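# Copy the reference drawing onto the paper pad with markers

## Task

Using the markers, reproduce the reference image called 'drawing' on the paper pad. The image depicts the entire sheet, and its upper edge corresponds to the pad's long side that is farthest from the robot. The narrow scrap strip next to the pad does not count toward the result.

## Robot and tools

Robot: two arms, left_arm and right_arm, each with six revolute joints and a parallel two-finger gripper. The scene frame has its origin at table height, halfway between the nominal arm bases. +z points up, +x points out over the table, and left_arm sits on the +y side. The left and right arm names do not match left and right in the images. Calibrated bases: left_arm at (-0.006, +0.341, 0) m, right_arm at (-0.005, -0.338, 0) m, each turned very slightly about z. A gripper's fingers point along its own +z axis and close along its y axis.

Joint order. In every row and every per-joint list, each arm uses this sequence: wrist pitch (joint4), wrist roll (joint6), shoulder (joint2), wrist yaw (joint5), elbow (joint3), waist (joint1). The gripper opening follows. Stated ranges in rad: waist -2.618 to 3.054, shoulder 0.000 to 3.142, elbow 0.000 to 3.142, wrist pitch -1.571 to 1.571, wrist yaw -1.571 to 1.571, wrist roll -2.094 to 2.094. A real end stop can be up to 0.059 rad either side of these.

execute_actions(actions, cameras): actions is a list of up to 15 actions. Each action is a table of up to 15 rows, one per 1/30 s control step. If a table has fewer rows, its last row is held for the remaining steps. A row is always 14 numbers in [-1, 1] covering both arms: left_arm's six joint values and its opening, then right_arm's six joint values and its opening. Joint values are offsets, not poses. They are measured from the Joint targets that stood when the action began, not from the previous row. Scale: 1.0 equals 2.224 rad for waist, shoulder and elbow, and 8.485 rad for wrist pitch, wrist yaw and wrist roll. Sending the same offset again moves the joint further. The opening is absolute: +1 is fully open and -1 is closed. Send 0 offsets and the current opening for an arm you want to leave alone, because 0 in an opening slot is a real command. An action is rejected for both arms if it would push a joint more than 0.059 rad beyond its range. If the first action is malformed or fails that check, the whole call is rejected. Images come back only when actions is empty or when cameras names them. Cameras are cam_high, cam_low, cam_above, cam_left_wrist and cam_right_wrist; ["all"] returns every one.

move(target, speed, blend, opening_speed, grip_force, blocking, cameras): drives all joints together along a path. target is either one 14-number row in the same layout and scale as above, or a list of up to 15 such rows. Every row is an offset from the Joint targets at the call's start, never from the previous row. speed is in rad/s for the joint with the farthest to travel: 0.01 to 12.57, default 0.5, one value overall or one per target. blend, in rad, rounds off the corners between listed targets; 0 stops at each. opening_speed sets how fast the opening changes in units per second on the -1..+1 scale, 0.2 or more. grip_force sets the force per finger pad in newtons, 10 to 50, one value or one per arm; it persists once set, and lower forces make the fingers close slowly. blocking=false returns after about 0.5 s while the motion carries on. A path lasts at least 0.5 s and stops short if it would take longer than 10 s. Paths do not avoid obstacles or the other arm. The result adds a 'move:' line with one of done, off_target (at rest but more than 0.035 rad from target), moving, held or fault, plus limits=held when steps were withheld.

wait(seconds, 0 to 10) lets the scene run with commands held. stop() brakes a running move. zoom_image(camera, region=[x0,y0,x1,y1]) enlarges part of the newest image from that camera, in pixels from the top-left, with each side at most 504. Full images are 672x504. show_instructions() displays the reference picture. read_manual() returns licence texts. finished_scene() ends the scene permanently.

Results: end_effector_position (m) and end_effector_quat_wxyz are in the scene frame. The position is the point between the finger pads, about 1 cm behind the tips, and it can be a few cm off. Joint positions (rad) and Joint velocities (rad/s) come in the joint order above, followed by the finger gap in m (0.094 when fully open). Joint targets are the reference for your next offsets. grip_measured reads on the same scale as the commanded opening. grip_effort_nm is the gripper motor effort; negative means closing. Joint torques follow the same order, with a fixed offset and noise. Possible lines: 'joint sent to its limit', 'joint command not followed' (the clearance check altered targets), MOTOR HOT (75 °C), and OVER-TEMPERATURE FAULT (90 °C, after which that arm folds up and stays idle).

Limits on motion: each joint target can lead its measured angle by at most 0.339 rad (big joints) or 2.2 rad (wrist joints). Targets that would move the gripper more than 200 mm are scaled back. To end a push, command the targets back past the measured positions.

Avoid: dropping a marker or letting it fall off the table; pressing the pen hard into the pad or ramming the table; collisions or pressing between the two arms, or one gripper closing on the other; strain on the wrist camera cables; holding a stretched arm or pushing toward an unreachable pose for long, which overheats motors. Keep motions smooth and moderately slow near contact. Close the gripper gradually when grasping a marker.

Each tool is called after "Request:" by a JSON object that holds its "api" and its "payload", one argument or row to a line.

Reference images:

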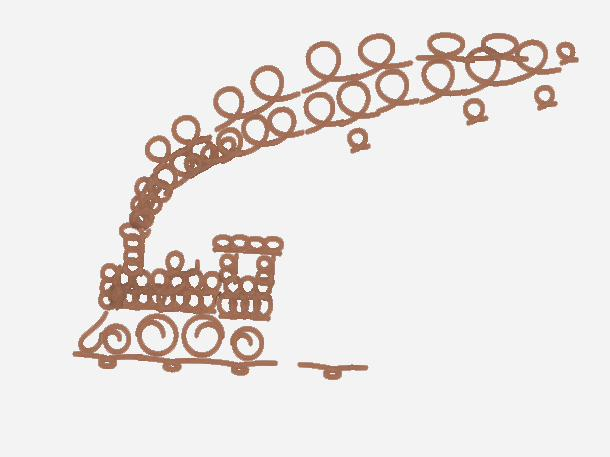

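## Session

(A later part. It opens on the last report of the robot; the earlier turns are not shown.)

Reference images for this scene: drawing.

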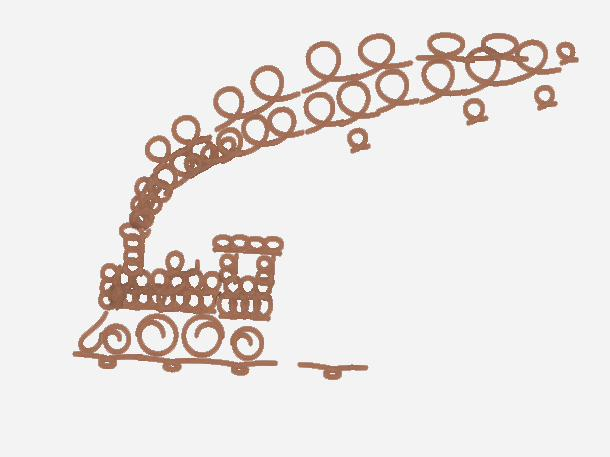

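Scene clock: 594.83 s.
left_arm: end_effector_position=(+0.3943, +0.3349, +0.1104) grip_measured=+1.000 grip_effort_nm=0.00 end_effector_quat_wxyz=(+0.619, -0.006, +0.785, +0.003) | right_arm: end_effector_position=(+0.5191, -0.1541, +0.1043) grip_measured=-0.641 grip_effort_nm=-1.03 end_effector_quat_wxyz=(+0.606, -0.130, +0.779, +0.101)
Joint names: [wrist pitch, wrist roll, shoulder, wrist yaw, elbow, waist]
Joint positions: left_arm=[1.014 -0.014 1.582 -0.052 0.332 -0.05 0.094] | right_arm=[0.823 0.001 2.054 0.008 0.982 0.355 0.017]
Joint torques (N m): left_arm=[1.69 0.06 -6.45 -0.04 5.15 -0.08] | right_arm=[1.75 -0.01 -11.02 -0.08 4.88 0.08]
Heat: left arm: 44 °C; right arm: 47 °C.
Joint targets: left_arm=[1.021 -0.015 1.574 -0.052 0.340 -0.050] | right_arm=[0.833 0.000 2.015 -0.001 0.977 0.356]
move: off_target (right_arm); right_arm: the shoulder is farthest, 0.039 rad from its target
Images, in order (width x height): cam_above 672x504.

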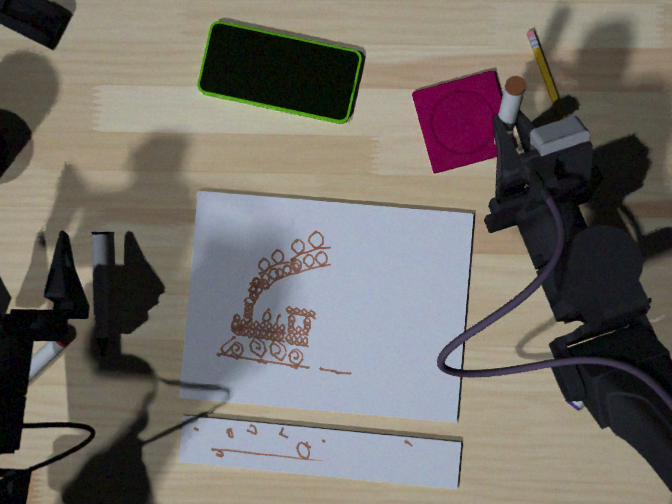

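Request:
{"api": "move", "payload": {
  "target": [
    [0,0,0,0,0,0,1,0,0,0.043328,0,0.039295,0.135621,-1],
    [0,0,0,0,0,0,1,0,0,0.043328,0,0.039295,0.155121,-1],
    [0,0,0,0,0,0,1,0,0,0.062328,0,0.045395,0.155121,-1],
    [0,0,0,0,0,0,1,0,0,0.042468,0,0.026065,0.165811,-1],
    [0,0,0,0,0,0,1,0,0,0.036295,0,0.017595,0.169757,-1],
    [0,0,0,0,0,0,1,0,0,0.027549,0,0.005595,0.159757,-1],
    [0,0,0,0,0,0,1,0,0,0.021376,0,-0.002875,0.155811,-1],
    [0,0,0,0,0,0,1,0,0,0.042436,0,0.016455,0.150221,-1],
    [0,0,0,0,0,0,1,0,0,0.048209,0,0.024925,0.146275,-1],
    [0,0,0,0,0,0,1,0,0,0.056155,0,0.036925,0.156275,-1],
    [0,0,0,0,0,0,1,0,0,0.062328,0,0.045395,0.160221,-1],
    [0,0,0,0,0,0,1,0,0,0.042468,0,0.026065,0.165811,-1],
    [0,0,0,0,0,0,1,0,0,0.024668,0,0.020365,0.165811,-1]
  ],
  "speed": [1.0,0.1,0.1,0.12,0.05,0.06,0.05,0.12,0.05,0.06,0.05,0.12,0.25],
  "blend": [0.002,0.002,0,0.002,0.002,0.002,0.002,0.002,0.002,0.002,0.002,0.002,0]
}}

Request:
{"api": "move", "payload": {
  "target": [
    [0,0,0,0,0,0,1,0,0,-0.020146,0,-0.027457,-0.030355,-1],
    [0,0,0,0,0,0,1,0,0,-0.001006,0,-0.008127,-0.030355,-1],
    [0,0,0,0,0,0,1,0,0,0.017994,0,-0.002027,-0.030355,-1],
    [0,0,0,0,0,0,1,0,0,-0.001146,0,-0.021357,-0.019503,-1],
    [0,0,0,0,0,0,1,0,0,-0.007299,0,-0.029673,-0.015444,-1],
    [0,0,0,0,0,0,1,0,0,-0.016019,0,-0.041457,-0.025444,-1],
    [0,0,0,0,0,0,1,0,0,-0.022172,0,-0.049773,-0.029503,-1],
    [0,0,0,0,0,0,1,0,0,-0.001832,0,-0.030443,-0.035255,-1],
    [0,0,0,0,0,0,1,0,0,0.003921,0,-0.022127,-0.039314,-1],
    [0,0,0,0,0,0,1,0,0,0.011841,0,-0.010343,-0.029314,-1],
    [0,0,0,0,0,0,1,0,0,0.017994,0,-0.002027,-0.025255,-1],
    [0,0,0,0,0,0,1,0,0,-0.001146,0,-0.021357,-0.019503,-1],
    [0,0,0,0,0,0,1,0,0,-0.018946,0,-0.027057,-0.019503,-1]
  ],
  "speed": [0.2,0.15,0.1,0.12,0.05,0.06,0.05,0.12,0.05,0.06,0.05,0.12,0.25],
  "blend": [0.002,0.002,0,0.002,0.002,0.002,0.002,0.002,0.002,0.002,0.002,0.002,0]
}}

Request:
{"api": "move", "payload": {
  "target": [
    [0,0,0,0,0,0,1,0,0,0.022282,0,0.024908,0.026561,-1],
    [0,0,0,0,0,0,1,0,0,0.041282,0,0.031008,0.026561,-1],
    [0,0,0,0,0,0,1,0,0,0.021592,0,0.011678,0.021661,-1],
    [0,0,0,0,0,0,1,0,0,0.014774,0,0.002028,0.012587,-1],
    [0,0,0,0,0,0,1,0,0,0.008651,0,-0.006592,0.005437,-1],
    [0,0,0,0,0,0,1,0,0,0.003551,0,-0.013732,-0.001232,-1],
    [0,0,0,0,0,0,1,0,0,-0.003476,0,-0.023658,-0.009584,-1],
    [0,0,0,0,0,0,1,0,0,-0.011410,0,-0.034620,-0.020335,-1],
    [0,0,0,0,0,0,1,0,0,-0.029210,0,-0.040320,-0.020335,-1]
  ],
  "speed": [0.15,0.1,0.15,0.06,0.06,0.06,0.06,0.06,0.25],
  "blend": [0.002,0,0.002,0.003,0.003,0.003,0.003,0.002,0]
}}

Request:
{"api": "move", "payload": {
  "target": [
    [0,0,0,0,0,0,1,0,0,-0.015552,0,-0.019635,-0.012498,-1],
    [0,0,0,0,0,0,1,0,0,0.002668,0,-0.000305,-0.012498,-1],
    [0,0,0,0,0,0,1,0,0,0.021668,0,0.005795,-0.012498,-1],
    [0,0,0,0,0,0,1,0,0,0.023061,0,0.006050,-0.023426,-1],
    [0,0,0,0,0,0,1,0,0,0.031232,0,0.017891,-0.013426,-1],
    [0,0,0,0,0,0,1,0,0,0.039378,0,0.029170,-0.006733,-1],
    [0,0,0,0,0,0,1,0,0,0.021158,0,0.009840,-0.000304,-1],
    [0,0,0,0,0,0,1,0,0,0.011891,0,-0.002392,-0.010304,-1],
    [0,0,0,0,0,0,1,0,0,0.003448,0,-0.013535,-0.017398,-1],
    [0,0,0,0,0,0,1,0,0,-0.014352,0,-0.019235,-0.017398,-1]
  ],
  "speed": [0.15,0.15,0.1,0.06,0.06,0.05,0.12,0.06,0.05,0.25],
  "blend": [0.002,0.002,0,0.002,0.002,0.002,0.002,0.002,0.002,0]
}}

Request:
{"api": "move", "payload": {
  "target": [
    [0,0,0,0,0,0,1,0,0,-0.021725,0,-0.028158,-0.014452,-1],
    [0,0,0,0,0,0,1,0,0,-0.004305,0,-0.008828,-0.014452,-1],
    [0,0,0,0,0,0,1,0,0,0.014695,0,-0.002728,-0.014452,-1],
    [0,0,0,0,0,0,1,0,0,0.015895,0,-0.002728,-0.025073,-1],
    [0,0,0,0,0,0,1,0,0,0.022628,0,0.007008,-0.015073,-1],
    [0,0,0,0,0,0,1,0,0,0.031270,0,0.018692,-0.007626,-1],
    [0,0,0,0,0,0,1,0,0,0.013850,0,-0.000638,-0.001409,-1],
    [0,0,0,0,0,0,1,0,0,0.006382,0,-0.010290,-0.011409,-1],
    [0,0,0,0,0,0,1,0,0,-0.002725,0,-0.022058,-0.019352,-1],
    [0,0,0,0,0,0,1,0,0,-0.020525,0,-0.027758,-0.019352,-1]
  ],
  "speed": [0.15,0.15,0.1,0.06,0.06,0.05,0.12,0.06,0.05,0.25],
  "blend": [0.002,0.002,0,0.002,0.002,0.002,0.002,0.002,0.002,0]
}}

Request:
{"api": "move", "payload": {
  "target": [
    [0,0,0,0,0,0,1,0,0,0.051067,0,0.064558,0.038199,-1],
    [0,0,0,0,0,0,1,0,0,0.070067,0,0.070658,0.038199,-1],
    [0,0,0,0,0,0,1,0,0,0.051677,0,0.051328,0.033299,-1],
    [0,0,0,0,0,0,1,0,0,0.039401,0,0.034443,0.022198,-1],
    [0,0,0,0,0,0,1,0,0,0.023103,0,0.012424,0.008470,-1],
    [0,0,0,0,0,0,1,0,0,0.009099,0,-0.006372,-0.004602,-1],
    [0,0,0,0,0,0,1,0,0,-0.008701,0,-0.012072,-0.004602,-1],
    [0,0,0,0,0,0,1,0,0,-0.018701,0,-0.012072,-0.154602,-1]
  ],
  "speed": [0.3,0.1,0.15,0.06,0.06,0.06,0.25,1.0],
  "blend": [0.002,0,0.002,0.003,0.003,0.002,0.005,0],
  "cameras": ["cam_above"]
}}

Request:
{"api": "zoom_image", "payload": {
  "camera": "cam_above",
  "region": [310, 200, 450, 305]
}}

Scene clock: 605.77 s.
left_arm: end_effector_position=(+0.3943, +0.3349, +0.1104) grip_measured=+1.000 grip_effort_nm=0.00 end_effector_quat_wxyz=(+0.619, -0.006, +0.785, +0.003) | right_arm: end_effector_position=(+0.4259, +0.0281, +0.0945) grip_measured=-0.641 grip_effort_nm=-1.03 end_effector_quat_wxyz=(+0.573, -0.273, +0.743, +0.211)
Joint names: [wrist pitch, wrist roll, shoulder, wrist yaw, elbow, waist]
Joint positions: left_arm=[1.014 -0.014 1.582 -0.052 0.332 -0.05 0.094] | right_arm=[0.822 0.001 2.106 -0.002 1.027 0.719 0.017]
Joint torques (N m): left_arm=[1.69 0.07 -6.45 -0.05 5.24 -0.09] | right_arm=[1.76 -0.01 -11.12 0.02 4.81 0.5]
Heat: left arm: 44 °C; right arm: 47 °C.
Joint targets: left_arm=[1.021 -0.015 1.574 -0.052 0.340 -0.050] | right_arm=[0.834 0.000 2.070 0.000 1.022 0.725]
move: off_target (right_arm); right_arm: the shoulder is farthest, 0.036 rad from its target

Scene clock: 611.20 s.
left_arm: end_effector_position=(+0.3943, +0.3349, +0.1104) grip_measured=+1.000 grip_effort_nm=0.00 end_effector_quat_wxyz=(+0.619, -0.006, +0.785, +0.003) | right_arm: end_effector_position=(+0.4306, -0.0001, +0.0933) grip_measured=-0.641 grip_effort_nm=-1.03 end_effector_quat_wxyz=(+0.572, -0.257, +0.754, +0.195)
Joint names: [wrist pitch, wrist roll, shoulder, wrist yaw, elbow, waist]
Joint positions: left_arm=[1.014 -0.014 1.582 -0.052 0.332 -0.05 0.094] | right_arm=[0.823 0.001 2.063 0.002 0.967 0.675 0.017]
Joint torques (N m): left_arm=[1.7 0.03 -6.45 -0.01 5.26 0.02] | right_arm=[1.75 -0.01 -10.71 -0.01 4.82 0.5]
Heat: left arm: 44 °C; right arm: 47 °C.
Joint targets: left_arm=[1.021 -0.015 1.574 -0.052 0.340 -0.050] | right_arm=[0.834 0.000 2.028 0.000 0.962 0.681]
move: done

Scene clock: 614.90 s.
left_arm: end_effector_position=(+0.3943, +0.3349, +0.1104) grip_measured=+1.000 grip_effort_nm=0.00 end_effector_quat_wxyz=(+0.619, -0.006, +0.785, +0.003) | right_arm: end_effector_position=(+0.4239, -0.0275, +0.0917) grip_measured=-0.641 grip_effort_nm=-1.03 end_effector_quat_wxyz=(+0.566, -0.247, +0.765, +0.183)
Joint names: [wrist pitch, wrist roll, shoulder, wrist yaw, elbow, waist]
Joint positions: left_arm=[1.014 -0.014 1.582 -0.052 0.332 -0.05 0.094] | right_arm=[0.822 0.001 1.996 0.001 0.878 0.642 0.017]
Joint torques (N m): left_arm=[1.63 0.05 -6.45 -0.04 5.12 -0.05] | right_arm=[1.72 -0.01 -9.99 -0.01 4.66 -0.53]
Heat: left arm: 44 °C; right arm: 47 °C.
Joint targets: left_arm=[1.021 -0.015 1.574 -0.052 0.340 -0.050] | right_arm=[0.833 0.000 1.963 0.000 0.872 0.636]
move: done

Scene clock: 619.43 s.
left_arm: end_effector_position=(+0.3943, +0.3349, +0.1104) grip_measured=+1.000 grip_effort_nm=0.00 end_effector_quat_wxyz=(+0.619, -0.006, +0.785, +0.003) | right_arm: end_effector_position=(+0.4268, -0.0501, +0.0916) grip_measured=-0.641 grip_effort_nm=-1.03 end_effector_quat_wxyz=(+0.566, -0.233, +0.772, +0.171)
Joint names: [wrist pitch, wrist roll, shoulder, wrist yaw, elbow, waist]
Joint positions: left_arm=[1.014 -0.014 1.582 -0.052 0.332 -0.05 0.094] | right_arm=[0.823 0.001 1.963 0.001 0.835 0.604 0.017]
Joint torques (N m): left_arm=[1.69 0.03 -6.37 -0.07 5.23 -0.28] | right_arm=[1.75 -0.02 -9.73 -0.01 4.63 -0.55]
Heat: left arm: 44 °C; right arm: 47 °C.
Joint targets: left_arm=[1.021 -0.015 1.574 -0.052 0.340 -0.050] | right_arm=[0.834 0.000 1.931 0.000 0.830 0.597]
move: done

Scene clock: 624.00 s.
left_arm: end_effector_position=(+0.3943, +0.3349, +0.1104) grip_measured=+1.000 grip_effort_nm=0.00 end_effector_quat_wxyz=(+0.619, -0.006, +0.785, +0.003) | right_arm: end_effector_position=(+0.4254, -0.0768, +0.0902) grip_measured=-0.641 grip_effort_nm=-1.03 end_effector_quat_wxyz=(+0.564, -0.217, +0.781, +0.157)
Joint names: [wrist pitch, wrist roll, shoulder, wrist yaw, elbow, waist]
Joint positions: left_arm=[1.014 -0.014 1.582 -0.052 0.332 -0.05 0.094] | right_arm=[0.823 0.001 1.917 0.001 0.774 0.561 0.017]
Joint torques (N m): left_arm=[1.7 0.01 -6.39 -0.06 5.27 -0.03] | right_arm=[1.73 -0.01 -9.22 -0.01 4.51 -0.55]
Heat: left arm: 44 °C; right arm: 47 °C.
Joint targets: left_arm=[1.021 -0.015 1.574 -0.052 0.340 -0.050] | right_arm=[0.834 0.000 1.885 -0.001 0.768 0.555]
move: done

Scene clock: 628.93 s.
left_arm: end_effector_position=(+0.3943, +0.3349, +0.1104) grip_measured=+1.000 grip_effort_nm=0.00 end_effector_quat_wxyz=(+0.619, -0.006, +0.785, +0.003) | right_arm: end_effector_position=(+0.4833, -0.2451, +0.0983) grip_measured=-0.641 grip_effort_nm=-1.03 end_effector_quat_wxyz=(+0.588, -0.074, +0.804, +0.053)
Joint names: [wrist pitch, wrist roll, shoulder, wrist yaw, elbow, waist]
Joint positions: left_arm=[1.014 -0.014 1.582 -0.052 0.332 -0.05 0.094] | right_arm=[0.823 0.001 1.877 0.009 0.747 0.206 0.017]
Joint torques (N m): left_arm=[1.69 0 -6.37 -0.04 5.23 -0.1] | right_arm=[1.74 -0.01 -9.16 -0.09 4.6 0.35]
Heat: left arm: 44 °C; right arm: 47 °C.
Joint targets: left_arm=[1.021 -0.015 1.574 -0.052 0.340 -0.050] | right_arm=[0.833 0.000 1.844 -0.001 0.741 0.211]
move: done
Images, in order (width x height): cam_above 672x504.

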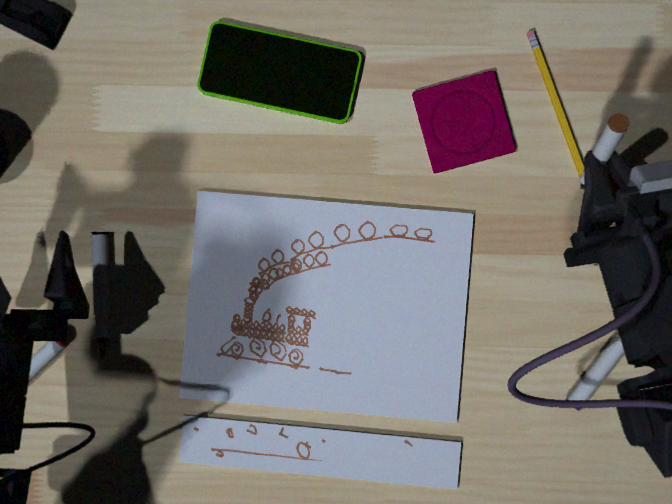

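Scaled by 3.600 from the camera's 672x504 image, which has a finer 960x720 frame.

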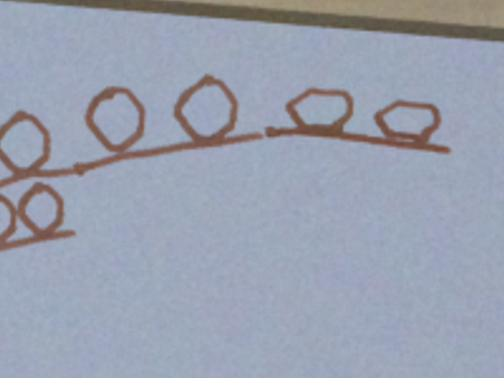

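Request:
{"api": "move", "payload": {
  "target": [
    [0,0,0,0,0,0,1,0,0,0.100888,0,0.118551,0.216622,-1],
    [0,0,0,0,0,0,1,0,0,0.100888,0,0.118551,0.236122,-1],
    [0,0,0,0,0,0,1,0,0,0.119888,0,0.124651,0.236122,-1],
    [0,0,0,0,0,0,1,0,0,0.100748,0,0.105321,0.245930,-1],
    [0,0,0,0,0,0,1,0,0,0.095701,0,0.098492,0.249261,-1],
    [0,0,0,0,0,0,1,0,0,0.088563,0,0.088834,0.239261,-1],
    [0,0,0,0,0,0,1,0,0,0.083516,0,0.082005,0.235930,-1],
    [0,0,0,0,0,0,1,0,0,0.103856,0,0.101335,0.231222,-1],
    [0,0,0,0,0,0,1,0,0,0.108503,0,0.108164,0.227891,-1],
    [0,0,0,0,0,0,1,0,0,0.114841,0,0.117822,0.237891,-1],
    [0,0,0,0,0,0,1,0,0,0.119888,0,0.124651,0.241222,-1],
    [0,0,0,0,0,0,1,0,0,0.100748,0,0.105321,0.245930,-1],
    [0,0,0,0,0,0,1,0,0,0.082948,0,0.099621,0.245930,-1]
  ],
  "speed": [1.0,0.1,0.1,0.12,0.05,0.06,0.05,0.12,0.05,0.06,0.05,0.12,0.25],
  "blend": [0.002,0.002,0,0.002,0.002,0.002,0.002,0.002,0.002,0.002,0.002,0.002,0]
}}

Request:
{"api": "move", "payload": {
  "target": [
    [0,0,0,0,0,0,1,0,0,-0.009964,0,-0.012940,-0.023799,-1],
    [0,0,0,0,0,0,1,0,0,0.008776,0,0.006390,-0.023799,-1],
    [0,0,0,0,0,0,1,0,0,0.027776,0,0.012490,-0.023799,-1],
    [0,0,0,0,0,0,1,0,0,0.009036,0,-0.006840,-0.013217,-1],
    [0,0,0,0,0,0,1,0,0,0.003261,0,-0.014581,-0.009346,-1],
    [0,0,0,0,0,0,1,0,0,-0.004917,0,-0.025545,-0.019346,-1],
    [0,0,0,0,0,0,1,0,0,-0.010692,0,-0.033286,-0.023217,-1],
    [0,0,0,0,0,0,1,0,0,0.009248,0,-0.013956,-0.028699,-1],
    [0,0,0,0,0,0,1,0,0,0.014623,0,-0.006215,-0.032570,-1],
    [0,0,0,0,0,0,1,0,0,0.022001,0,0.004749,-0.022570,-1],
    [0,0,0,0,0,0,1,0,0,0.027776,0,0.012490,-0.018699,-1],
    [0,0,0,0,0,0,1,0,0,0.009036,0,-0.006840,-0.013217,-1],
    [0,0,0,0,0,0,1,0,0,-0.008764,0,-0.012540,-0.013217,-1]
  ],
  "speed": [0.2,0.15,0.1,0.12,0.05,0.06,0.05,0.12,0.05,0.06,0.05,0.12,0.25],
  "blend": [0.002,0.002,0,0.002,0.002,0.002,0.002,0.002,0.002,0.002,0.002,0.002,0]
}}

Request:
{"api": "move", "payload": {
  "target": [
    [0,0,0,0,0,0,1,0,0,-0.005238,0,-0.005351,0.016369,-1],
    [0,0,0,0,0,0,1,0,0,0.013782,0,0.013979,0.016369,-1],
    [0,0,0,0,0,0,1,0,0,0.032782,0,0.020079,0.016369,-1],
    [0,0,0,0,0,0,1,0,0,0.013762,0,0.000749,0.011469,-1],
    [0,0,0,0,0,0,1,0,0,0.006671,0,-0.009264,0.002261,-1],
    [0,0,0,0,0,0,1,0,0,0.000248,0,-0.018138,-0.005617,-1],
    [0,0,0,0,0,0,1,0,0,-0.008879,0,-0.030759,-0.015860,-1],
    [0,0,0,0,0,0,1,0,0,-0.026679,0,-0.036459,-0.015860,-1]
  ],
  "speed": [0.15,0.15,0.1,0.15,0.06,0.06,0.06,0.25],
  "blend": [0.002,0.002,0,0.002,0.003,0.003,0.002,0]
}}

Request:
{"api": "move", "payload": {
  "target": [
    [0,0,0,0,0,0,1,0,0,0.032320,0,0.039349,-0.010363,-1],
    [0,0,0,0,0,0,1,0,0,0.051320,0,0.045449,-0.010363,-1],
    [0,0,0,0,0,0,1,0,0,0.033030,0,0.026119,0.000321,-1],
    [0,0,0,0,0,0,1,0,0,0.027255,0,0.018459,0.004264,-1],
    [0,0,0,0,0,0,1,0,0,0.019077,0,0.007609,-0.005736,-1],
    [0,0,0,0,0,0,1,0,0,0.013302,0,-0.000051,-0.009679,-1],
    [0,0,0,0,0,0,1,0,0,0.032792,0,0.019279,-0.015263,-1],
    [0,0,0,0,0,0,1,0,0,0.038167,0,0.026939,-0.019206,-1],
    [0,0,0,0,0,0,1,0,0,0.045545,0,0.037789,-0.009206,-1],
    [0,0,0,0,0,0,1,0,0,0.051320,0,0.045449,-0.005263,-1],
    [0,0,0,0,0,0,1,0,0,0.033030,0,0.026119,0.000321,-1],
    [0,0,0,0,0,0,1,0,0,0.015230,0,0.020419,0.000321,-1]
  ],
  "speed": [0.2,0.1,0.12,0.05,0.06,0.05,0.12,0.05,0.06,0.05,0.12,0.25],
  "blend": [0.002,0,0.002,0.002,0.002,0.002,0.002,0.002,0.002,0.002,0.002,0]
}}

Request:
{"api": "move", "payload": {
  "target": [
    [0,0,0,0,0,0,1,0,0,-0.010257,0,-0.012376,0.009789,-1],
    [0,0,0,0,0,0,1,0,0,0.008063,0,0.006954,0.009789,-1],
    [0,0,0,0,0,0,1,0,0,0.027063,0,0.013054,0.009789,-1],
    [0,0,0,0,0,0,1,0,0,0.008743,0,-0.006276,0.004889,-1],
    [0,0,0,0,0,0,1,0,0,0.000095,0,-0.018130,-0.007657,-1],
    [0,0,0,0,0,0,1,0,0,-0.007973,0,-0.029217,-0.017098,-1],
    [0,0,0,0,0,0,1,0,0,-0.025773,0,-0.034917,-0.017098,-1],
    [0,0,0,0,0,0,1,0,0,-0.035773,0,-0.034917,-0.187098,-1]
  ],
  "speed": [0.15,0.15,0.1,0.15,0.06,0.06,0.25,1.0],
  "blend": [0.002,0.002,0,0.002,0.003,0.002,0.005,0],
  "cameras": ["cam_above"]
}}

Request:
{"api": "zoom_image", "payload": {
  "camera": "cam_above",
  "region": [310, 200, 450, 305]
}}

Scene clock: 639.93 s.
left_arm: end_effector_position=(+0.3943, +0.3349, +0.1104) grip_measured=+1.000 grip_effort_nm=0.00 end_effector_quat_wxyz=(+0.619, -0.006, +0.785, +0.003) | right_arm: end_effector_position=(+0.4033, +0.0326, +0.0932) grip_measured=-0.641 grip_effort_nm=-1.03 end_effector_quat_wxyz=(+0.564, -0.286, +0.743, +0.218)
Joint names: [wrist pitch, wrist roll, shoulder, wrist yaw, elbow, waist]
Joint positions: left_arm=[1.014 -0.014 1.582 -0.052 0.332 -0.05 0.094] | right_arm=[0.823 0.001 2.063 -0.001 0.968 0.752 0.017]
Joint torques (N m): left_arm=[1.68 0.03 -6.48 -0.05 5.19 -0.08] | right_arm=[1.75 -0.02 -10.7 0.02 4.81 0.5]
Heat: left arm: 44 °C; right arm: 47 °C.
Joint targets: left_arm=[1.021 -0.015 1.574 -0.052 0.340 -0.050] | right_arm=[0.833 0.000 2.028 0.000 0.963 0.758]
move: done

Scene clock: 645.10 s.
left_arm: end_effector_position=(+0.3943, +0.3349, +0.1104) grip_measured=+1.000 grip_effort_nm=0.00 end_effector_quat_wxyz=(+0.619, -0.006, +0.785, +0.003) | right_arm: end_effector_position=(+0.4092, +0.0157, +0.0924) grip_measured=-0.641 grip_effort_nm=-1.03 end_effector_quat_wxyz=(+0.564, -0.276, +0.750, +0.208)
Joint names: [wrist pitch, wrist roll, shoulder, wrist yaw, elbow, waist]
Joint positions: left_arm=[1.014 -0.014 1.582 -0.052 0.332 -0.05 0.094] | right_arm=[0.823 0.001 2.044 0.001 0.94 0.722 0.017]
Joint torques (N m): left_arm=[1.66 0.03 -6.34 -0.03 5.38 -0.09] | right_arm=[1.75 -0.01 -10.51 -0.01 4.75 0.5]
Heat: left arm: 44 °C; right arm: 47 °C.
Joint targets: left_arm=[1.021 -0.015 1.574 -0.052 0.340 -0.050] | right_arm=[0.833 0.000 2.009 0.000 0.935 0.728]
move: done

Scene clock: 648.40 s.
left_arm: end_effector_position=(+0.3943, +0.3349, +0.1104) grip_measured=+1.000 grip_effort_nm=0.00 end_effector_quat_wxyz=(+0.619, -0.006, +0.785, +0.003) | right_arm: end_effector_position=(+0.4018, -0.0063, +0.0914) grip_measured=-0.641 grip_effort_nm=-1.03 end_effector_quat_wxyz=(+0.559, -0.269, +0.759, +0.199)
Joint names: [wrist pitch, wrist roll, shoulder, wrist yaw, elbow, waist]
Joint positions: left_arm=[1.014 -0.014 1.582 -0.052 0.332 -0.05 0.094] | right_arm=[0.823 0.001 1.982 0.001 0.859 0.699 0.017]
Joint torques (N m): left_arm=[1.66 0.04 -6.52 -0.04 5.24 -0.13] | right_arm=[1.74 -0.01 -9.8 -0.01 4.55 -0.54]
Heat: left arm: 44 °C; right arm: 47 °C.
Joint targets: left_arm=[1.021 -0.015 1.574 -0.052 0.340 -0.050] | right_arm=[0.833 0.000 1.950 0.000 0.853 0.693]
move: done

Scene clock: 653.40 s.
left_arm: end_effector_position=(+0.3943, +0.3349, +0.1104) grip_measured=+1.000 grip_effort_nm=0.00 end_effector_quat_wxyz=(+0.619, -0.006, +0.785, +0.003) | right_arm: end_effector_position=(+0.4144, -0.0042, +0.0917) grip_measured=-0.641 grip_effort_nm=-1.03 end_effector_quat_wxyz=(+0.564, -0.264, +0.757, +0.197)
Joint names: [wrist pitch, wrist roll, shoulder, wrist yaw, elbow, waist]
Joint positions: left_arm=[1.014 -0.014 1.582 -0.052 0.332 -0.05 0.094] | right_arm=[0.822 0.001 2.017 0.001 0.905 0.687 0.017]
Joint torques (N m): left_arm=[1.68 0.03 -6.39 -0.04 5.27 -0.17] | right_arm=[1.75 -0.01 -10.24 -0.01 4.72 0.5]
Heat: left arm: 44 °C; right arm: 47 °C.
Joint targets: left_arm=[1.021 -0.015 1.574 -0.052 0.340 -0.050] | right_arm=[0.833 0.000 1.983 0.000 0.899 0.694]
move: done

Scene clock: 657.13 s.
left_arm: end_effector_position=(+0.3943, +0.3349, +0.1104) grip_measured=+1.000 grip_effort_nm=0.00 end_effector_quat_wxyz=(+0.619, -0.006, +0.785, +0.003) | right_arm: end_effector_position=(+0.4958, -0.2075, +0.1004) grip_measured=-0.641 grip_effort_nm=-1.03 end_effector_quat_wxyz=(+0.593, -0.100, +0.795, +0.073)
Joint names: [wrist pitch, wrist roll, shoulder, wrist yaw, elbow, waist]
Joint positions: left_arm=[1.014 -0.014 1.582 -0.052 0.332 -0.05 0.094] | right_arm=[0.823 0.001 1.939 0.009 0.827 0.273 0.017]
Joint torques (N m): left_arm=[1.64 0.05 -6.48 -0.03 5.14 0.01] | right_arm=[1.74 -0.01 -9.83 -0.09 4.67 0.34]
Heat: left arm: 44 °C; right arm: 47 °C.
Joint targets: left_arm=[1.021 -0.015 1.574 -0.052 0.340 -0.050] | right_arm=[0.833 0.000 1.904 -0.001 0.821 0.277]
move: off_target (right_arm); right_arm: the shoulder is farthest, 0.036 rad from its target
Images, in order (width x height): cam_above 672x504.

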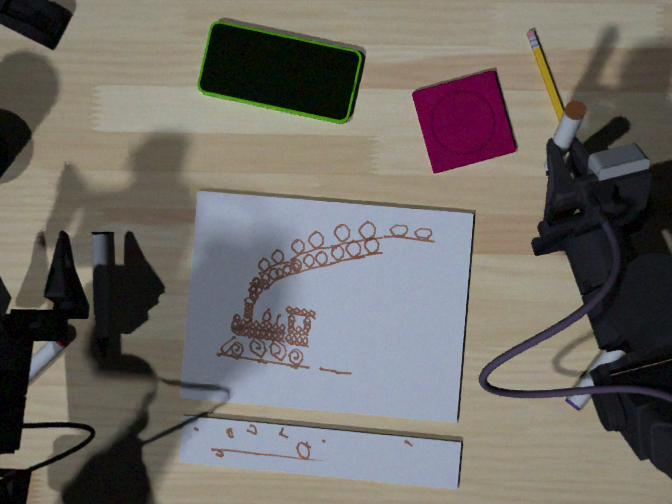

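Scaled by 3.600 from the camera's 672x504 image, which has a finer 960x720 frame.

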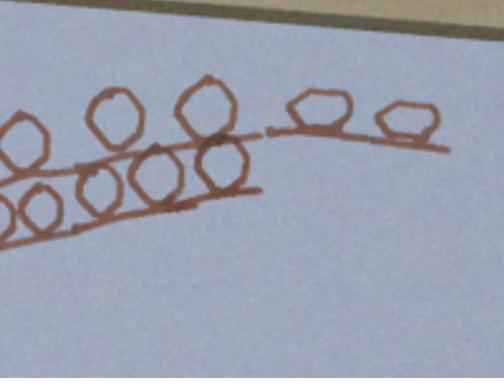

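Request:
{"api": "move", "payload": {
  "target": [
    [0,0,0,0,0,0,1,0,0,0.038340,0,0.034447,0.138444,-1],
    [0,0,0,0,0,0,1,0,0,0.038340,0,0.034447,0.157944,-1],
    [0,0,0,0,0,0,1,0,0,0.057340,0,0.040547,0.157944,-1],
    [0,0,0,0,0,0,1,0,0,0.039406,0,0.021217,0.168370,-1],
    [0,0,0,0,0,0,1,0,0,0.033957,0,0.014081,0.172129,-1],
    [0,0,0,0,0,0,1,0,0,0.026237,0,0.003971,0.162129,-1],
    [0,0,0,0,0,0,1,0,0,0.020788,0,-0.003165,0.158370,-1],
    [0,0,0,0,0,0,1,0,0,0.039922,0,0.016165,0.153044,-1],
    [0,0,0,0,0,0,1,0,0,0.044971,0,0.023301,0.149285,-1],
    [0,0,0,0,0,0,1,0,0,0.051891,0,0.033411,0.159285,-1],
    [0,0,0,0,0,0,1,0,0,0.057340,0,0.040547,0.163044,-1],
    [0,0,0,0,0,0,1,0,0,0.039406,0,0.021217,0.168370,-1],
    [0,0,0,0,0,0,1,0,0,0.021606,0,0.015517,0.168370,-1]
  ],
  "speed": [1.0,0.1,0.1,0.12,0.05,0.06,0.05,0.12,0.05,0.06,0.05,0.12,0.25],
  "blend": [0.002,0.002,0,0.002,0.002,0.002,0.002,0.002,0.002,0.002,0.002,0.002,0],
  "cameras": []
}}

Scene clock: 666.17 s.
left_arm: end_effector_position=(+0.3943, +0.3349, +0.1104) grip_measured=+1.000 grip_effort_nm=0.00 end_effector_quat_wxyz=(+0.619, -0.006, +0.785, +0.003) | right_arm: end_effector_position=(+0.4190, -0.0279, +0.0908) grip_measured=-0.641 grip_effort_nm=-1.03 end_effector_quat_wxyz=(+0.563, -0.250, +0.766, +0.184)
Joint names: [wrist pitch, wrist roll, shoulder, wrist yaw, elbow, waist]
Joint positions: left_arm=[1.014 -0.014 1.582 -0.052 0.332 -0.05 0.094] | right_arm=[0.822 0.001 1.985 -0.002 0.861 0.646 0.017]
Joint torques (N m): left_arm=[1.67 0.01 -6.37 -0.03 5.23 -0.03] | right_arm=[1.74 -0.01 -9.85 0.02 4.64 0.51]
Heat: left arm: 44 °C; right arm: 47 °C.
Joint targets: left_arm=[1.021 -0.015 1.574 -0.052 0.340 -0.050] | right_arm=[0.833 0.000 1.952 0.000 0.856 0.652]
move: done
No camera images: "cameras" was empty.

Request:
{"api": "move", "payload": {
  "target": [
    [0,0,0,0,0,0,1,0,0,-0.013834,0,-0.017588,-0.028592,-1],
    [0,0,0,0,0,0,1,0,0,0.003621,0,0.001742,-0.028592,-1],
    [0,0,0,0,0,0,1,0,0,0.022621,0,0.007842,-0.028592,-1],
    [0,0,0,0,0,0,1,0,0,0.005166,0,-0.011488,-0.018056,-1],
    [0,0,0,0,0,0,1,0,0,-0.000300,0,-0.018590,-0.014220,-1],
    [0,0,0,0,0,0,1,0,0,-0.008044,0,-0.028652,-0.024220,-1],
    [0,0,0,0,0,0,1,0,0,-0.013510,0,-0.035754,-0.028056,-1],
    [0,0,0,0,0,0,1,0,0,0.005145,0,-0.016424,-0.033492,-1],
    [0,0,0,0,0,0,1,0,0,0.010211,0,-0.009322,-0.037328,-1],
    [0,0,0,0,0,0,1,0,0,0.017155,0,0.000740,-0.027328,-1],
    [0,0,0,0,0,0,1,0,0,0.022621,0,0.007842,-0.023492,-1],
    [0,0,0,0,0,0,1,0,0,0.005166,0,-0.011488,-0.018056,-1],
    [0,0,0,0,0,0,1,0,0,-0.012634,0,-0.017188,-0.018056,-1]
  ],
  "speed": [0.2,0.12,0.1,0.12,0.05,0.06,0.05,0.12,0.05,0.06,0.05,0.12,0.25],
  "blend": [0.002,0.002,0,0.002,0.002,0.002,0.002,0.002,0.002,0.002,0.002,0.002,0],
  "cameras": []
}}

Scene clock: 672.97 s.
left_arm: end_effector_position=(+0.3943, +0.3349, +0.1104) grip_measured=+1.000 grip_effort_nm=0.00 end_effector_quat_wxyz=(+0.619, -0.006, +0.785, +0.003) | right_arm: end_effector_position=(+0.4235, -0.0509, +0.0901) grip_measured=-0.641 grip_effort_nm=-1.03 end_effector_quat_wxyz=(+0.564, -0.234, +0.773, +0.171)
Joint names: [wrist pitch, wrist roll, shoulder, wrist yaw, elbow, waist]
Joint positions: left_arm=[1.014 -0.014 1.582 -0.052 0.332 -0.05 0.094] | right_arm=[0.823 0.001 1.956 0.001 0.823 0.606 0.017]
Joint torques (N m): left_arm=[1.69 0.05 -6.42 -0.05 5.24 -0.05] | right_arm=[1.75 -0.01 -9.58 -0.01 4.67 0.51]
Heat: left arm: 45 °C; right arm: 47 °C.
Joint targets: left_arm=[1.021 -0.015 1.574 -0.052 0.340 -0.050] | right_arm=[0.834 0.000 1.924 0.000 0.817 0.612]
move: done
No camera images: "cameras" was empty.

Request:
{"api": "move", "payload": {
  "target": [
    [0,0,0,0,0,0,1,0,0,-0.012978,0,-0.016393,-0.032185,-1],
    [0,0,0,0,0,0,1,0,0,0.004030,0,0.002937,-0.032185,-1],
    [0,0,0,0,0,0,1,0,0,0.023030,0,0.009037,-0.032185,-1],
    [0,0,0,0,0,0,1,0,0,0.006022,0,-0.010293,-0.021543,-1],
    [0,0,0,0,0,0,1,0,0,0.000514,0,-0.017336,-0.017632,-1],
    [0,0,0,0,0,0,1,0,0,-0.007290,0,-0.027314,-0.027632,-1],
    [0,0,0,0,0,0,1,0,0,-0.012798,0,-0.034357,-0.031543,-1],
    [0,0,0,0,0,0,1,0,0,0.005410,0,-0.015027,-0.037085,-1],
    [0,0,0,0,0,0,1,0,0,0.010518,0,-0.007984,-0.040996,-1],
    [0,0,0,0,0,0,1,0,0,0.017522,0,0.001994,-0.030996,-1],
    [0,0,0,0,0,0,1,0,0,0.023030,0,0.009037,-0.027085,-1],
    [0,0,0,0,0,0,1,0,0,0.006022,0,-0.010293,-0.021543,-1],
    [0,0,0,0,0,0,1,0,0,-0.011778,0,-0.015993,-0.021543,-1]
  ],
  "speed": [0.2,0.12,0.1,0.12,0.05,0.06,0.05,0.12,0.05,0.06,0.05,0.12,0.25],
  "blend": [0.002,0.002,0,0.002,0.002,0.002,0.002,0.002,0.002,0.002,0.002,0.002,0],
  "cameras": []
}}

Request:
{"api": "move", "payload": {
  "target": [0,0,0,0,0,0,1,0,0,-0.01,0,0,-0.18,-1],
  "speed": 1.0,
  "cameras": ["cam_above"]
}}

Request:
{"api": "zoom_image", "payload": {
  "camera": "cam_above",
  "region": [330, 180, 500, 310]
}}

Scene clock: 679.73 s.
left_arm: end_effector_position=(+0.3943, +0.3349, +0.1104) grip_measured=+1.000 grip_effort_nm=0.00 end_effector_quat_wxyz=(+0.619, -0.006, +0.785, +0.003) | right_arm: end_effector_position=(+0.4293, -0.0767, +0.0894) grip_measured=-0.641 grip_effort_nm=-1.03 end_effector_quat_wxyz=(+0.565, -0.216, +0.781, +0.156)
Joint names: [wrist pitch, wrist roll, shoulder, wrist yaw, elbow, waist]
Joint positions: left_arm=[1.014 -0.014 1.582 -0.052 0.332 -0.05 0.094] | right_arm=[0.823 0.001 1.929 0.003 0.787 0.558 0.017]
Joint torques (N m): left_arm=[1.67 0.03 -6.38 0.03 5.27 -0.16] | right_arm=[1.71 -0.01 -9.36 -0.02 4.62 0.5]
Heat: left arm: 45 °C; right arm: 47 °C.
Joint targets: left_arm=[1.021 -0.015 1.574 -0.052 0.340 -0.050] | right_arm=[0.833 0.000 1.897 0.000 0.782 0.564]
move: done
No camera images: "cameras" was empty.

Scene clock: 680.73 s.
left_arm: end_effector_position=(+0.3943, +0.3349, +0.1104) grip_measured=+1.000 grip_effort_nm=0.00 end_effector_quat_wxyz=(+0.619, -0.006, +0.785, +0.003) | right_arm: end_effector_position=(+0.4976, -0.2678, +0.0987) grip_measured=-0.641 grip_effort_nm=-1.03 end_effector_quat_wxyz=(+0.592, -0.054, +0.803, +0.038)
Joint names: [wrist pitch, wrist roll, shoulder, wrist yaw, elbow, waist]
Joint positions: left_arm=[1.014 -0.014 1.582 -0.052 0.332 -0.05 0.094] | right_arm=[0.823 0.001 1.91 0.01 0.787 0.158 0.017]
Joint torques (N m): left_arm=[1.67 0.03 -6.45 -0.06 5.19 0.03] | right_arm=[1.74 -0.01 -9.52 -0.1 4.66 0.43]
Heat: left arm: 45 °C; right arm: 47 °C.
Joint targets: left_arm=[1.021 -0.015 1.574 -0.052 0.340 -0.050] | right_arm=[0.833 0.000 1.875 0.000 0.782 0.164]
move: done
Images, in order (width x height): cam_above 672x504.

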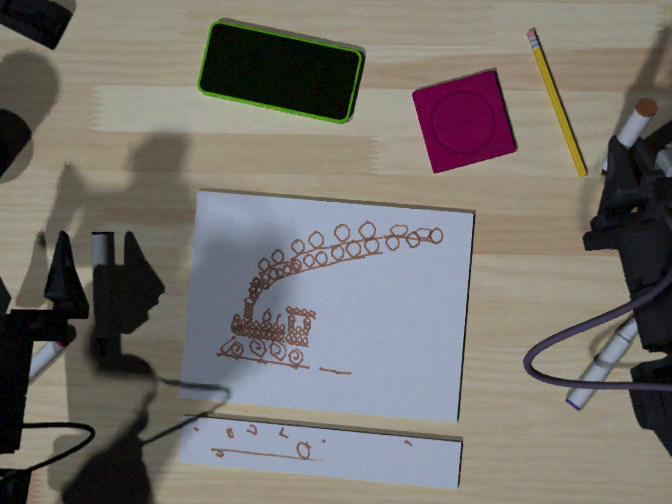

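Scaled by 2.965 from the camera's 672x504 image, which has a finer 960x720 frame.

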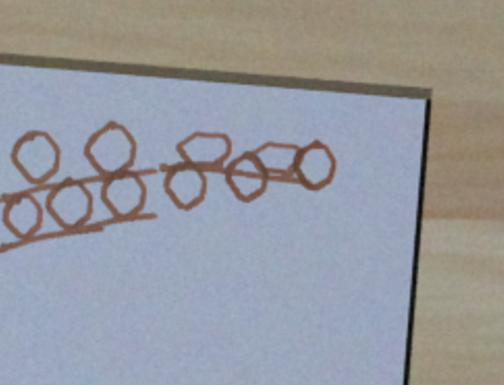

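Request:
{"api": "move", "payload": {
  "target": [
    [0,0,0,0,0,0,1,0,0,0.037084,0,0.033631,0.205920,-1],
    [0,0,0,0,0,0,1,0,0,0.037084,0,0.033631,0.225420,-1],
    [0,0,0,0,0,0,1,0,0,0.056084,0,0.039731,0.225420,-1],
    [0,0,0,0,0,0,1,0,0,0.038324,0,0.020401,0.220520,-1],
    [0,0,0,0,0,0,1,0,0,0.028031,0,0.006598,0.209018,-1],
    [0,0,0,0,0,0,1,0,0,0.018652,0,-0.005980,0.196820,-1],
    [0,0,0,0,0,0,1,0,0,0.011719,0,-0.015215,0.183056,-1],
    [0,0,0,0,0,0,1,0,0,0.006839,0,-0.021583,0.174005,-1],
    [0,0,0,0,0,0,1,0,0,0.002164,0,-0.027685,0.159981,-1],
    [0,0,0,0,0,0,1,0,0,-0.015636,0,-0.033385,0.159981,-1]
  ],
  "speed": [1.0,0.1,0.1,0.15,0.06,0.06,0.06,0.06,0.06,0.25],
  "blend": [0.002,0.002,0,0.003,0.003,0.003,0.003,0.003,0.002,0],
  "cameras": []
}}

Scene clock: 687.83 s.
left_arm: end_effector_position=(+0.3943, +0.3349, +0.1104) grip_measured=+1.000 grip_effort_nm=0.00 end_effector_quat_wxyz=(+0.619, -0.006, +0.785, +0.003) | right_arm: end_effector_position=(+0.4206, -0.0992, +0.0884) grip_measured=-0.641 grip_effort_nm=-1.03 end_effector_quat_wxyz=(+0.561, -0.205, +0.788, +0.147)
Joint names: [wrist pitch, wrist roll, shoulder, wrist yaw, elbow, waist]
Joint positions: left_arm=[1.014 -0.014 1.582 -0.052 0.332 -0.05 0.094] | right_arm=[0.823 0.001 1.871 -0.001 0.714 0.526 0.017]
Joint torques (N m): left_arm=[1.7 0.03 -6.32 -0.06 5.22 -0.06] | right_arm=[1.72 -0.01 -8.77 0.02 4.45 -0.54]
Heat: left arm: 45 °C; right arm: 47 °C.
Joint targets: left_arm=[1.021 -0.015 1.574 -0.052 0.340 -0.050] | right_arm=[0.833 0.000 1.841 0.000 0.708 0.520]
move: done
No camera images: "cameras" was empty.

Request:
{"api": "move", "payload": {
  "target": [
    [0,0,0,0,0,0,1,0,0,0.025796,0,0.032259,-0.003771,-1],
    [0,0,0,0,0,0,1,0,0,0.044796,0,0.038359,-0.003771,-1],
    [0,0,0,0,0,0,1,0,0,0.028186,0,0.019029,0.004175,-1],
    [0,0,0,0,0,0,1,0,0,0.025378,0,0.015496,0.006186,-1],
    [0,0,0,0,0,0,1,0,0,0.021402,0,0.010496,-0.003814,-1],
    [0,0,0,0,0,0,1,0,0,0.018594,0,0.006963,-0.005825,-1],
    [0,0,0,0,0,0,1,0,0,0.036404,0,0.026293,-0.008671,-1],
    [0,0,0,0,0,0,1,0,0,0.038812,0,0.029826,-0.010682,-1],
    [0,0,0,0,0,0,1,0,0,0.041988,0,0.034826,-0.000682,-1],
    [0,0,0,0,0,0,1,0,0,0.044796,0,0.038359,0.001329,-1],
    [0,0,0,0,0,0,1,0,0,0.028186,0,0.019029,0.004175,-1],
    [0,0,0,0,0,0,1,0,0,0.010386,0,0.013329,0.004175,-1]
  ],
  "speed": [0.15,0.1,0.12,0.04,0.06,0.04,0.12,0.04,0.06,0.04,0.12,0.25],
  "blend": [0.002,0,0.002,0.002,0.002,0.002,0.002,0.002,0.002,0.002,0.002,0],
  "cameras": []
}}

Request:
{"api": "move", "payload": {
  "target": [
    [0,0,0,0,0,0,1,0,0,-0.008551,0,-0.009766,0.002098,-1],
    [0,0,0,0,0,0,1,0,0,0.007965,0,0.009564,0.002098,-1],
    [0,0,0,0,0,0,1,0,0,0.026965,0,0.015664,0.002098,-1],
    [0,0,0,0,0,0,1,0,0,0.010449,0,-0.003666,-0.005560,-1],
    [0,0,0,0,0,0,1,0,0,0.006778,0,-0.008458,-0.014400,-1],
    [0,0,0,0,0,0,1,0,0,-0.011022,0,-0.014158,-0.014400,-1]
  ],
  "speed": [0.15,0.12,0.1,0.15,0.06,0.25],
  "blend": [0.002,0.002,0,0.003,0.002,0],
  "cameras": []
}}

Request:
{"api": "move", "payload": {
  "target": [0,0,0,0,0,0,1,0,0,-0.01,0,0,-0.16,-1],
  "speed": 1.0,
  "cameras": ["cam_above"]
}}

Request:
{"api": "zoom_image", "payload": {
  "camera": "cam_above",
  "region": [330, 180, 500, 310]
}}

Scene clock: 694.70 s.
left_arm: end_effector_position=(+0.3943, +0.3349, +0.1104) grip_measured=+1.000 grip_effort_nm=0.00 end_effector_quat_wxyz=(+0.619, -0.006, +0.785, +0.003) | right_arm: end_effector_position=(+0.4281, -0.0970, +0.0888) grip_measured=-0.641 grip_effort_nm=-1.03 end_effector_quat_wxyz=(+0.563, -0.204, +0.787, +0.146)
Joint names: [wrist pitch, wrist roll, shoulder, wrist yaw, elbow, waist]
Joint positions: left_arm=[1.014 -0.014 1.582 -0.052 0.332 -0.05 0.094] | right_arm=[0.823 0.001 1.894 -0.001 0.743 0.522 0.017]
Joint torques (N m): left_arm=[1.69 0.05 -6.34 -0.01 5.26 -0.02] | right_arm=[1.73 -0.01 -8.99 0.02 4.51 0.53]
Heat: left arm: 45 °C; right arm: 47 °C.
Joint targets: left_arm=[1.021 -0.015 1.574 -0.052 0.340 -0.050] | right_arm=[0.834 0.000 1.864 0.000 0.738 0.529]
move: done
No camera images: "cameras" was empty.

Scene clock: 697.10 s.
left_arm: end_effector_position=(+0.3943, +0.3349, +0.1104) grip_measured=+1.000 grip_effort_nm=0.00 end_effector_quat_wxyz=(+0.619, -0.006, +0.785, +0.003) | right_arm: end_effector_position=(+0.4256, -0.1092, +0.0885) grip_measured=-0.641 grip_effort_nm=-1.03 end_effector_quat_wxyz=(+0.562, -0.196, +0.791, +0.140)
Joint names: [wrist pitch, wrist roll, shoulder, wrist yaw, elbow, waist]
Joint positions: left_arm=[1.014 -0.014 1.582 -0.052 0.332 -0.05 0.094] | right_arm=[0.823 0.001 1.869 -0.001 0.712 0.503 0.017]
Joint torques (N m): left_arm=[1.62 0.04 -6.53 -0.05 5.24 -0.03] | right_arm=[1.72 -0.01 -8.75 0.01 4.46 -0.55]
Heat: left arm: 45 °C; right arm: 47 °C.
Joint targets: left_arm=[1.021 -0.015 1.574 -0.052 0.340 -0.050] | right_arm=[0.833 0.000 1.839 0.000 0.706 0.497]
move: done
No camera images: "cameras" was empty.

Scene clock: 698.03 s.
left_arm: end_effector_position=(+0.3943, +0.3349, +0.1104) grip_measured=+1.000 grip_effort_nm=0.00 end_effector_quat_wxyz=(+0.619, -0.006, +0.785, +0.003) | right_arm: end_effector_position=(+0.4800, -0.2815, +0.0978) grip_measured=-0.641 grip_effort_nm=-1.03 end_effector_quat_wxyz=(+0.587, -0.045, +0.808, +0.031)
Joint names: [wrist pitch, wrist roll, shoulder, wrist yaw, elbow, waist]
Joint positions: left_arm=[1.014 -0.014 1.582 -0.052 0.332 -0.05 0.094] | right_arm=[0.823 0.001 1.849 0.01 0.712 0.135 0.017]
Joint torques (N m): left_arm=[1.65 0.04 -6.52 -0.07 5.3 0.05] | right_arm=[1.73 -0.01 -8.87 -0.1 4.56 0.57]
Heat: left arm: 45 °C; right arm: 47 °C.
Joint targets: left_arm=[1.021 -0.015 1.574 -0.052 0.340 -0.050] | right_arm=[0.833 0.000 1.817 -0.001 0.706 0.141]
move: done
Images, in order (width x height): cam_above 672x504.

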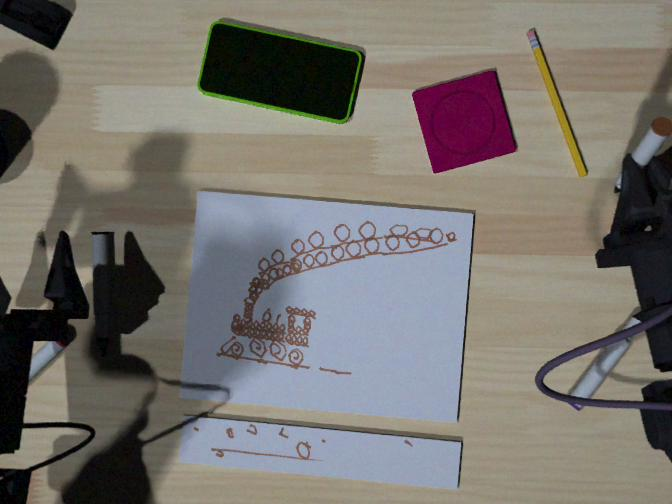

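Scaled by 2.965 from the camera's 672x504 image, which has a finer 960x720 frame.

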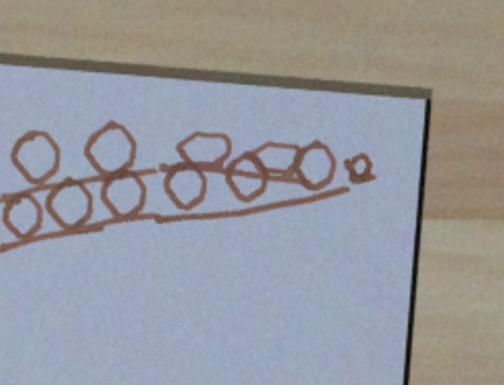

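Request:
{"api": "move", "payload": {
  "target": [
    [0,0,0,0,0,0,1,0,0,0.004247,0,-0.006646,0.168074,-1],
    [0,0,0,0,0,0,1,0,0,0.020266,0,0.012684,0.187574,-1],
    [0,0,0,0,0,0,1,0,0,0.039266,0,0.018784,0.187574,-1],
    [0,0,0,0,0,0,1,0,0,0.023247,0,-0.000546,0.195778,-1],
    [0,0,0,0,0,0,1,0,0,0.020244,0,-0.004287,0.197970,-1],
    [0,0,0,0,0,0,1,0,0,0.015992,0,-0.009583,0.187970,-1],
    [0,0,0,0,0,0,1,0,0,0.012989,0,-0.013324,0.185778,-1],
    [0,0,0,0,0,0,1,0,0,0.030208,0,0.006006,0.182674,-1],
    [0,0,0,0,0,0,1,0,0,0.032811,0,0.009747,0.180482,-1],
    [0,0,0,0,0,0,1,0,0,0.036263,0,0.015043,0.190482,-1],
    [0,0,0,0,0,0,1,0,0,0.039266,0,0.018784,0.192674,-1],
    [0,0,0,0,0,0,1,0,0,0.023247,0,-0.000546,0.195778,-1],
    [0,0,0,0,0,0,1,0,0,0.005447,0,-0.006246,0.195778,-1]
  ],
  "speed": [1.0,0.1,0.1,0.12,0.04,0.06,0.04,0.12,0.04,0.06,0.04,0.12,0.25],
  "blend": [0.002,0.002,0,0.002,0.002,0.002,0.002,0.002,0.002,0.002,0.002,0.002,0],
  "cameras": []
}}

Request:
{"api": "move", "payload": {
  "target": [
    [0,0,0,0,0,0,1,0,0,-0.009042,0,-0.010330,0.002542,-1],
    [0,0,0,0,0,0,1,0,0,0.006877,0,0.009000,0.002542,-1],
    [0,0,0,0,0,0,1,0,0,0.025877,0,0.015100,0.002542,-1],
    [0,0,0,0,0,0,1,0,0,0.009958,0,-0.004230,-0.005158,-1],
    [0,0,0,0,0,0,1,0,0,0.007059,0,-0.007933,-0.014195,-1],
    [0,0,0,0,0,0,1,0,0,-0.010741,0,-0.013633,-0.014195,-1]
  ],
  "speed": [0.15,0.12,0.1,0.15,0.06,0.25],
  "blend": [0.002,0.002,0,0.003,0.002,0],
  "cameras": []
}}

Request:
{"api": "move", "payload": {
  "target": [
    [0,0,0,0,0,0,1,0,0,0.046083,0,0.058494,0.023271,-1],
    [0,0,0,0,0,0,1,0,0,0.046083,0,0.058494,0.036771,-1],
    [0,0,0,0,0,0,1,0,0,0.065083,0,0.064594,0.036771,-1],
    [0,0,0,0,0,0,1,0,0,0.048327,0,0.045264,0.044873,-1],
    [0,0,0,0,0,0,1,0,0,0.045360,0,0.041506,0.046994,-1],
    [0,0,0,0,0,0,1,0,0,0.041158,0,0.036184,0.036994,-1],
    [0,0,0,0,0,0,1,0,0,0.038191,0,0.032426,0.034873,-1],
    [0,0,0,0,0,0,1,0,0,0.056147,0,0.051756,0.031871,-1],
    [0,0,0,0,0,0,1,0,0,0.058714,0,0.055514,0.029750,-1],
    [0,0,0,0,0,0,1,0,0,0.062116,0,0.060836,0.039750,-1],
    [0,0,0,0,0,0,1,0,0,0.065083,0,0.064594,0.041871,-1],
    [0,0,0,0,0,0,1,0,0,0.048327,0,0.045264,0.044873,-1],
    [0,0,0,0,0,0,1,0,0,0.030527,0,0.039564,0.044873,-1]
  ],
  "speed": [0.4,0.1,0.1,0.12,0.04,0.06,0.04,0.12,0.04,0.06,0.04,0.12,0.25],
  "blend": [0.002,0.002,0,0.002,0.002,0.002,0.002,0.002,0.002,0.002,0.002,0.002,0],
  "cameras": []
}}

Request:
{"api": "move", "payload": {
  "target": [
    [0,0,0,0,0,0,1,0,0,-0.008899,0,-0.010252,0.002818,-1],
    [0,0,0,0,0,0,1,0,0,0.007760,0,0.009078,0.002818,-1],
    [0,0,0,0,0,0,1,0,0,0.026760,0,0.015178,0.002818,-1],
    [0,0,0,0,0,0,1,0,0,0.010101,0,-0.004152,-0.004882,-1],
    [0,0,0,0,0,0,1,0,0,0.005681,0,-0.009922,-0.014105,-1],
    [0,0,0,0,0,0,1,0,0,-0.012119,0,-0.015622,-0.014105,-1]
  ],
  "speed": [0.15,0.12,0.1,0.15,0.06,0.25],
  "blend": [0.002,0.002,0,0.003,0.002,0],
  "cameras": []
}}

Request:
{"api": "move", "payload": {
  "target": [0,0,0,0,0,0,1,0,0,-0.01,0,0,-0.2,-1],
  "speed": 1.0,
  "cameras": ["cam_above"]
}}

Request:
{"api": "zoom_image", "payload": {
  "camera": "cam_above",
  "region": [330, 180, 500, 310]
}}

Scene clock: 707.33 s.
left_arm: end_effector_position=(+0.3943, +0.3349, +0.1104) grip_measured=+1.000 grip_effort_nm=0.00 end_effector_quat_wxyz=(+0.619, -0.006, +0.785, +0.003) | right_arm: end_effector_position=(+0.4061, -0.0827, +0.0879) grip_measured=-0.641 grip_effort_nm=-1.03 end_effector_quat_wxyz=(+0.556, -0.223, +0.785, +0.159)
Joint names: [wrist pitch, wrist roll, shoulder, wrist yaw, elbow, waist]
Joint positions: left_arm=[1.014 -0.014 1.582 -0.052 0.332 -0.05 0.094] | right_arm=[0.824 0.001 1.859 -0.002 0.698 0.57 0.017]
Joint torques (N m): left_arm=[1.64 0.06 -6.46 -0.07 5.04 0.13] | right_arm=[1.72 -0.01 -8.62 0.02 4.48 0.53]
Heat: left arm: 45 °C; right arm: 47 °C.
Joint targets: left_arm=[1.021 -0.015 1.574 -0.052 0.340 -0.050] | right_arm=[0.834 0.000 1.829 -0.001 0.692 0.576]
move: done
No camera images: "cameras" was empty.

Scene clock: 709.80 s.
left_arm: end_effector_position=(+0.3943, +0.3349, +0.1104) grip_measured=+1.000 grip_effort_nm=0.00 end_effector_quat_wxyz=(+0.619, -0.006, +0.785, +0.003) | right_arm: end_effector_position=(+0.4042, -0.0947, +0.0876) grip_measured=-0.641 grip_effort_nm=-1.03 end_effector_quat_wxyz=(+0.555, -0.216, +0.788, +0.153)
Joint names: [wrist pitch, wrist roll, shoulder, wrist yaw, elbow, waist]
Joint positions: left_arm=[1.014 -0.014 1.582 -0.052 0.332 -0.05 0.094] | right_arm=[0.824 0.001 1.834 -0.001 0.668 0.551 0.017]
Joint torques (N m): left_arm=[1.63 0.02 -6.49 -0.09 5.34 -0.09] | right_arm=[1.72 -0.01 -8.39 0.02 4.44 -0.54]
Heat: left arm: 45 °C; right arm: 47 °C.
Joint targets: left_arm=[1.021 -0.015 1.574 -0.052 0.340 -0.050] | right_arm=[0.834 0.000 1.805 0.000 0.662 0.545]
move: done
No camera images: "cameras" was empty.

Scene clock: 714.43 s.
left_arm: end_effector_position=(+0.3943, +0.3349, +0.1104) grip_measured=+1.000 grip_effort_nm=0.00 end_effector_quat_wxyz=(+0.619, -0.006, +0.785, +0.003) | right_arm: end_effector_position=(+0.3998, -0.0468, +0.0890) grip_measured=-0.641 grip_effort_nm=-1.03 end_effector_quat_wxyz=(+0.555, -0.248, +0.773, +0.179)
Joint names: [wrist pitch, wrist roll, shoulder, wrist yaw, elbow, waist]
Joint positions: left_arm=[1.014 -0.014 1.582 -0.052 0.332 -0.05 0.094] | right_arm=[0.823 0.001 1.904 -0.001 0.755 0.638 0.017]
Joint torques (N m): left_arm=[1.64 0.03 -6.43 -0.03 5.05 -0.06] | right_arm=[1.73 -0.01 -9.09 0.01 4.53 0.53]
Heat: left arm: 45 °C; right arm: 47 °C.
Joint targets: left_arm=[1.021 -0.015 1.574 -0.052 0.340 -0.050] | right_arm=[0.834 0.000 1.873 0.000 0.750 0.645]
move: done
No camera images: "cameras" was empty.

Scene clock: 716.90 s.
left_arm: end_effector_position=(+0.3943, +0.3349, +0.1104) grip_measured=+1.000 grip_effort_nm=0.00 end_effector_quat_wxyz=(+0.619, -0.006, +0.785, +0.003) | right_arm: end_effector_position=(+0.3980, -0.0597, +0.0885) grip_measured=-0.641 grip_effort_nm=-1.03 end_effector_quat_wxyz=(+0.554, -0.242, +0.778, +0.173)
Joint names: [wrist pitch, wrist roll, shoulder, wrist yaw, elbow, waist]
Joint positions: left_arm=[1.014 -0.014 1.582 -0.052 0.332 -0.05 0.094] | right_arm=[0.823 0.001 1.876 0 0.721 0.619 0.017]
Joint torques (N m): left_arm=[1.64 0.08 -6.38 -0.06 5.37 -0.1] | right_arm=[1.73 -0.01 -8.8 0.01 4.48 -0.54]
Heat: left arm: 45 °C; right arm: 47 °C.
Joint targets: left_arm=[1.021 -0.015 1.574 -0.052 0.340 -0.050] | right_arm=[0.834 0.000 1.846 0.000 0.715 0.613]
move: done
No camera images: "cameras" was empty.

Scene clock: 717.80 s.
left_arm: end_effector_position=(+0.3943, +0.3349, +0.1104) grip_measured=+1.000 grip_effort_nm=0.00 end_effector_quat_wxyz=(+0.619, -0.006, +0.785, +0.003) | right_arm: end_effector_position=(+0.4805, -0.2680, +0.0977) grip_measured=-0.641 grip_effort_nm=-1.03 end_effector_quat_wxyz=(+0.587, -0.056, +0.807, +0.039)
Joint names: [wrist pitch, wrist roll, shoulder, wrist yaw, elbow, waist]
Joint positions: left_arm=[1.014 -0.014 1.582 -0.052 0.332 -0.05 0.094] | right_arm=[0.823 0.001 1.857 0.009 0.721 0.161 0.017]
Joint torques (N m): left_arm=[1.69 0.05 -6.38 -0.06 5.22 -0.12] | right_arm=[1.74 -0.01 -8.98 -0.08 4.57 0.64]
Heat: left arm: 45 °C; right arm: 47 °C.
Joint targets: left_arm=[1.021 -0.015 1.574 -0.052 0.340 -0.050] | right_arm=[0.834 0.000 1.824 0.000 0.715 0.168]
move: done
Images, in order (width x height): cam_above 672x504.

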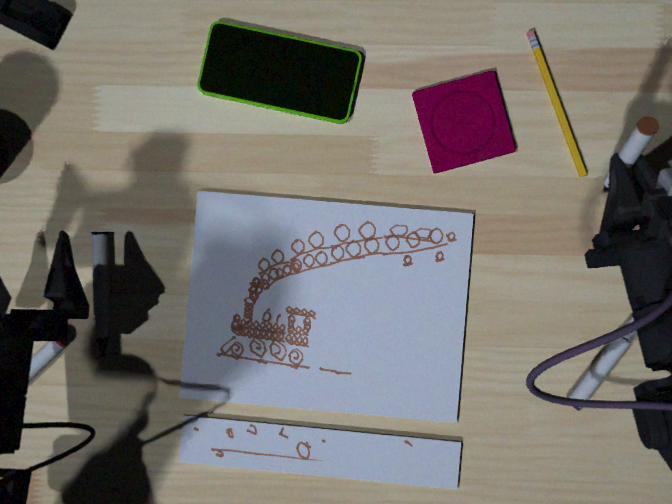

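Scaled by 2.965 from the camera's 672x504 image, which has a finer 960x720 frame.

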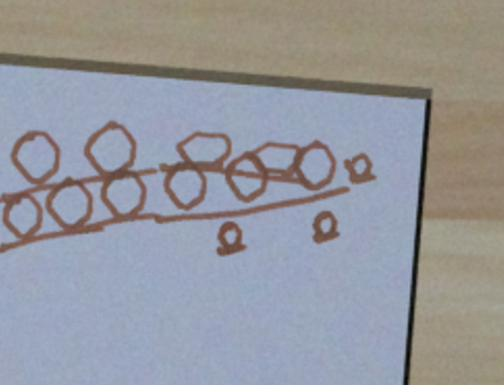

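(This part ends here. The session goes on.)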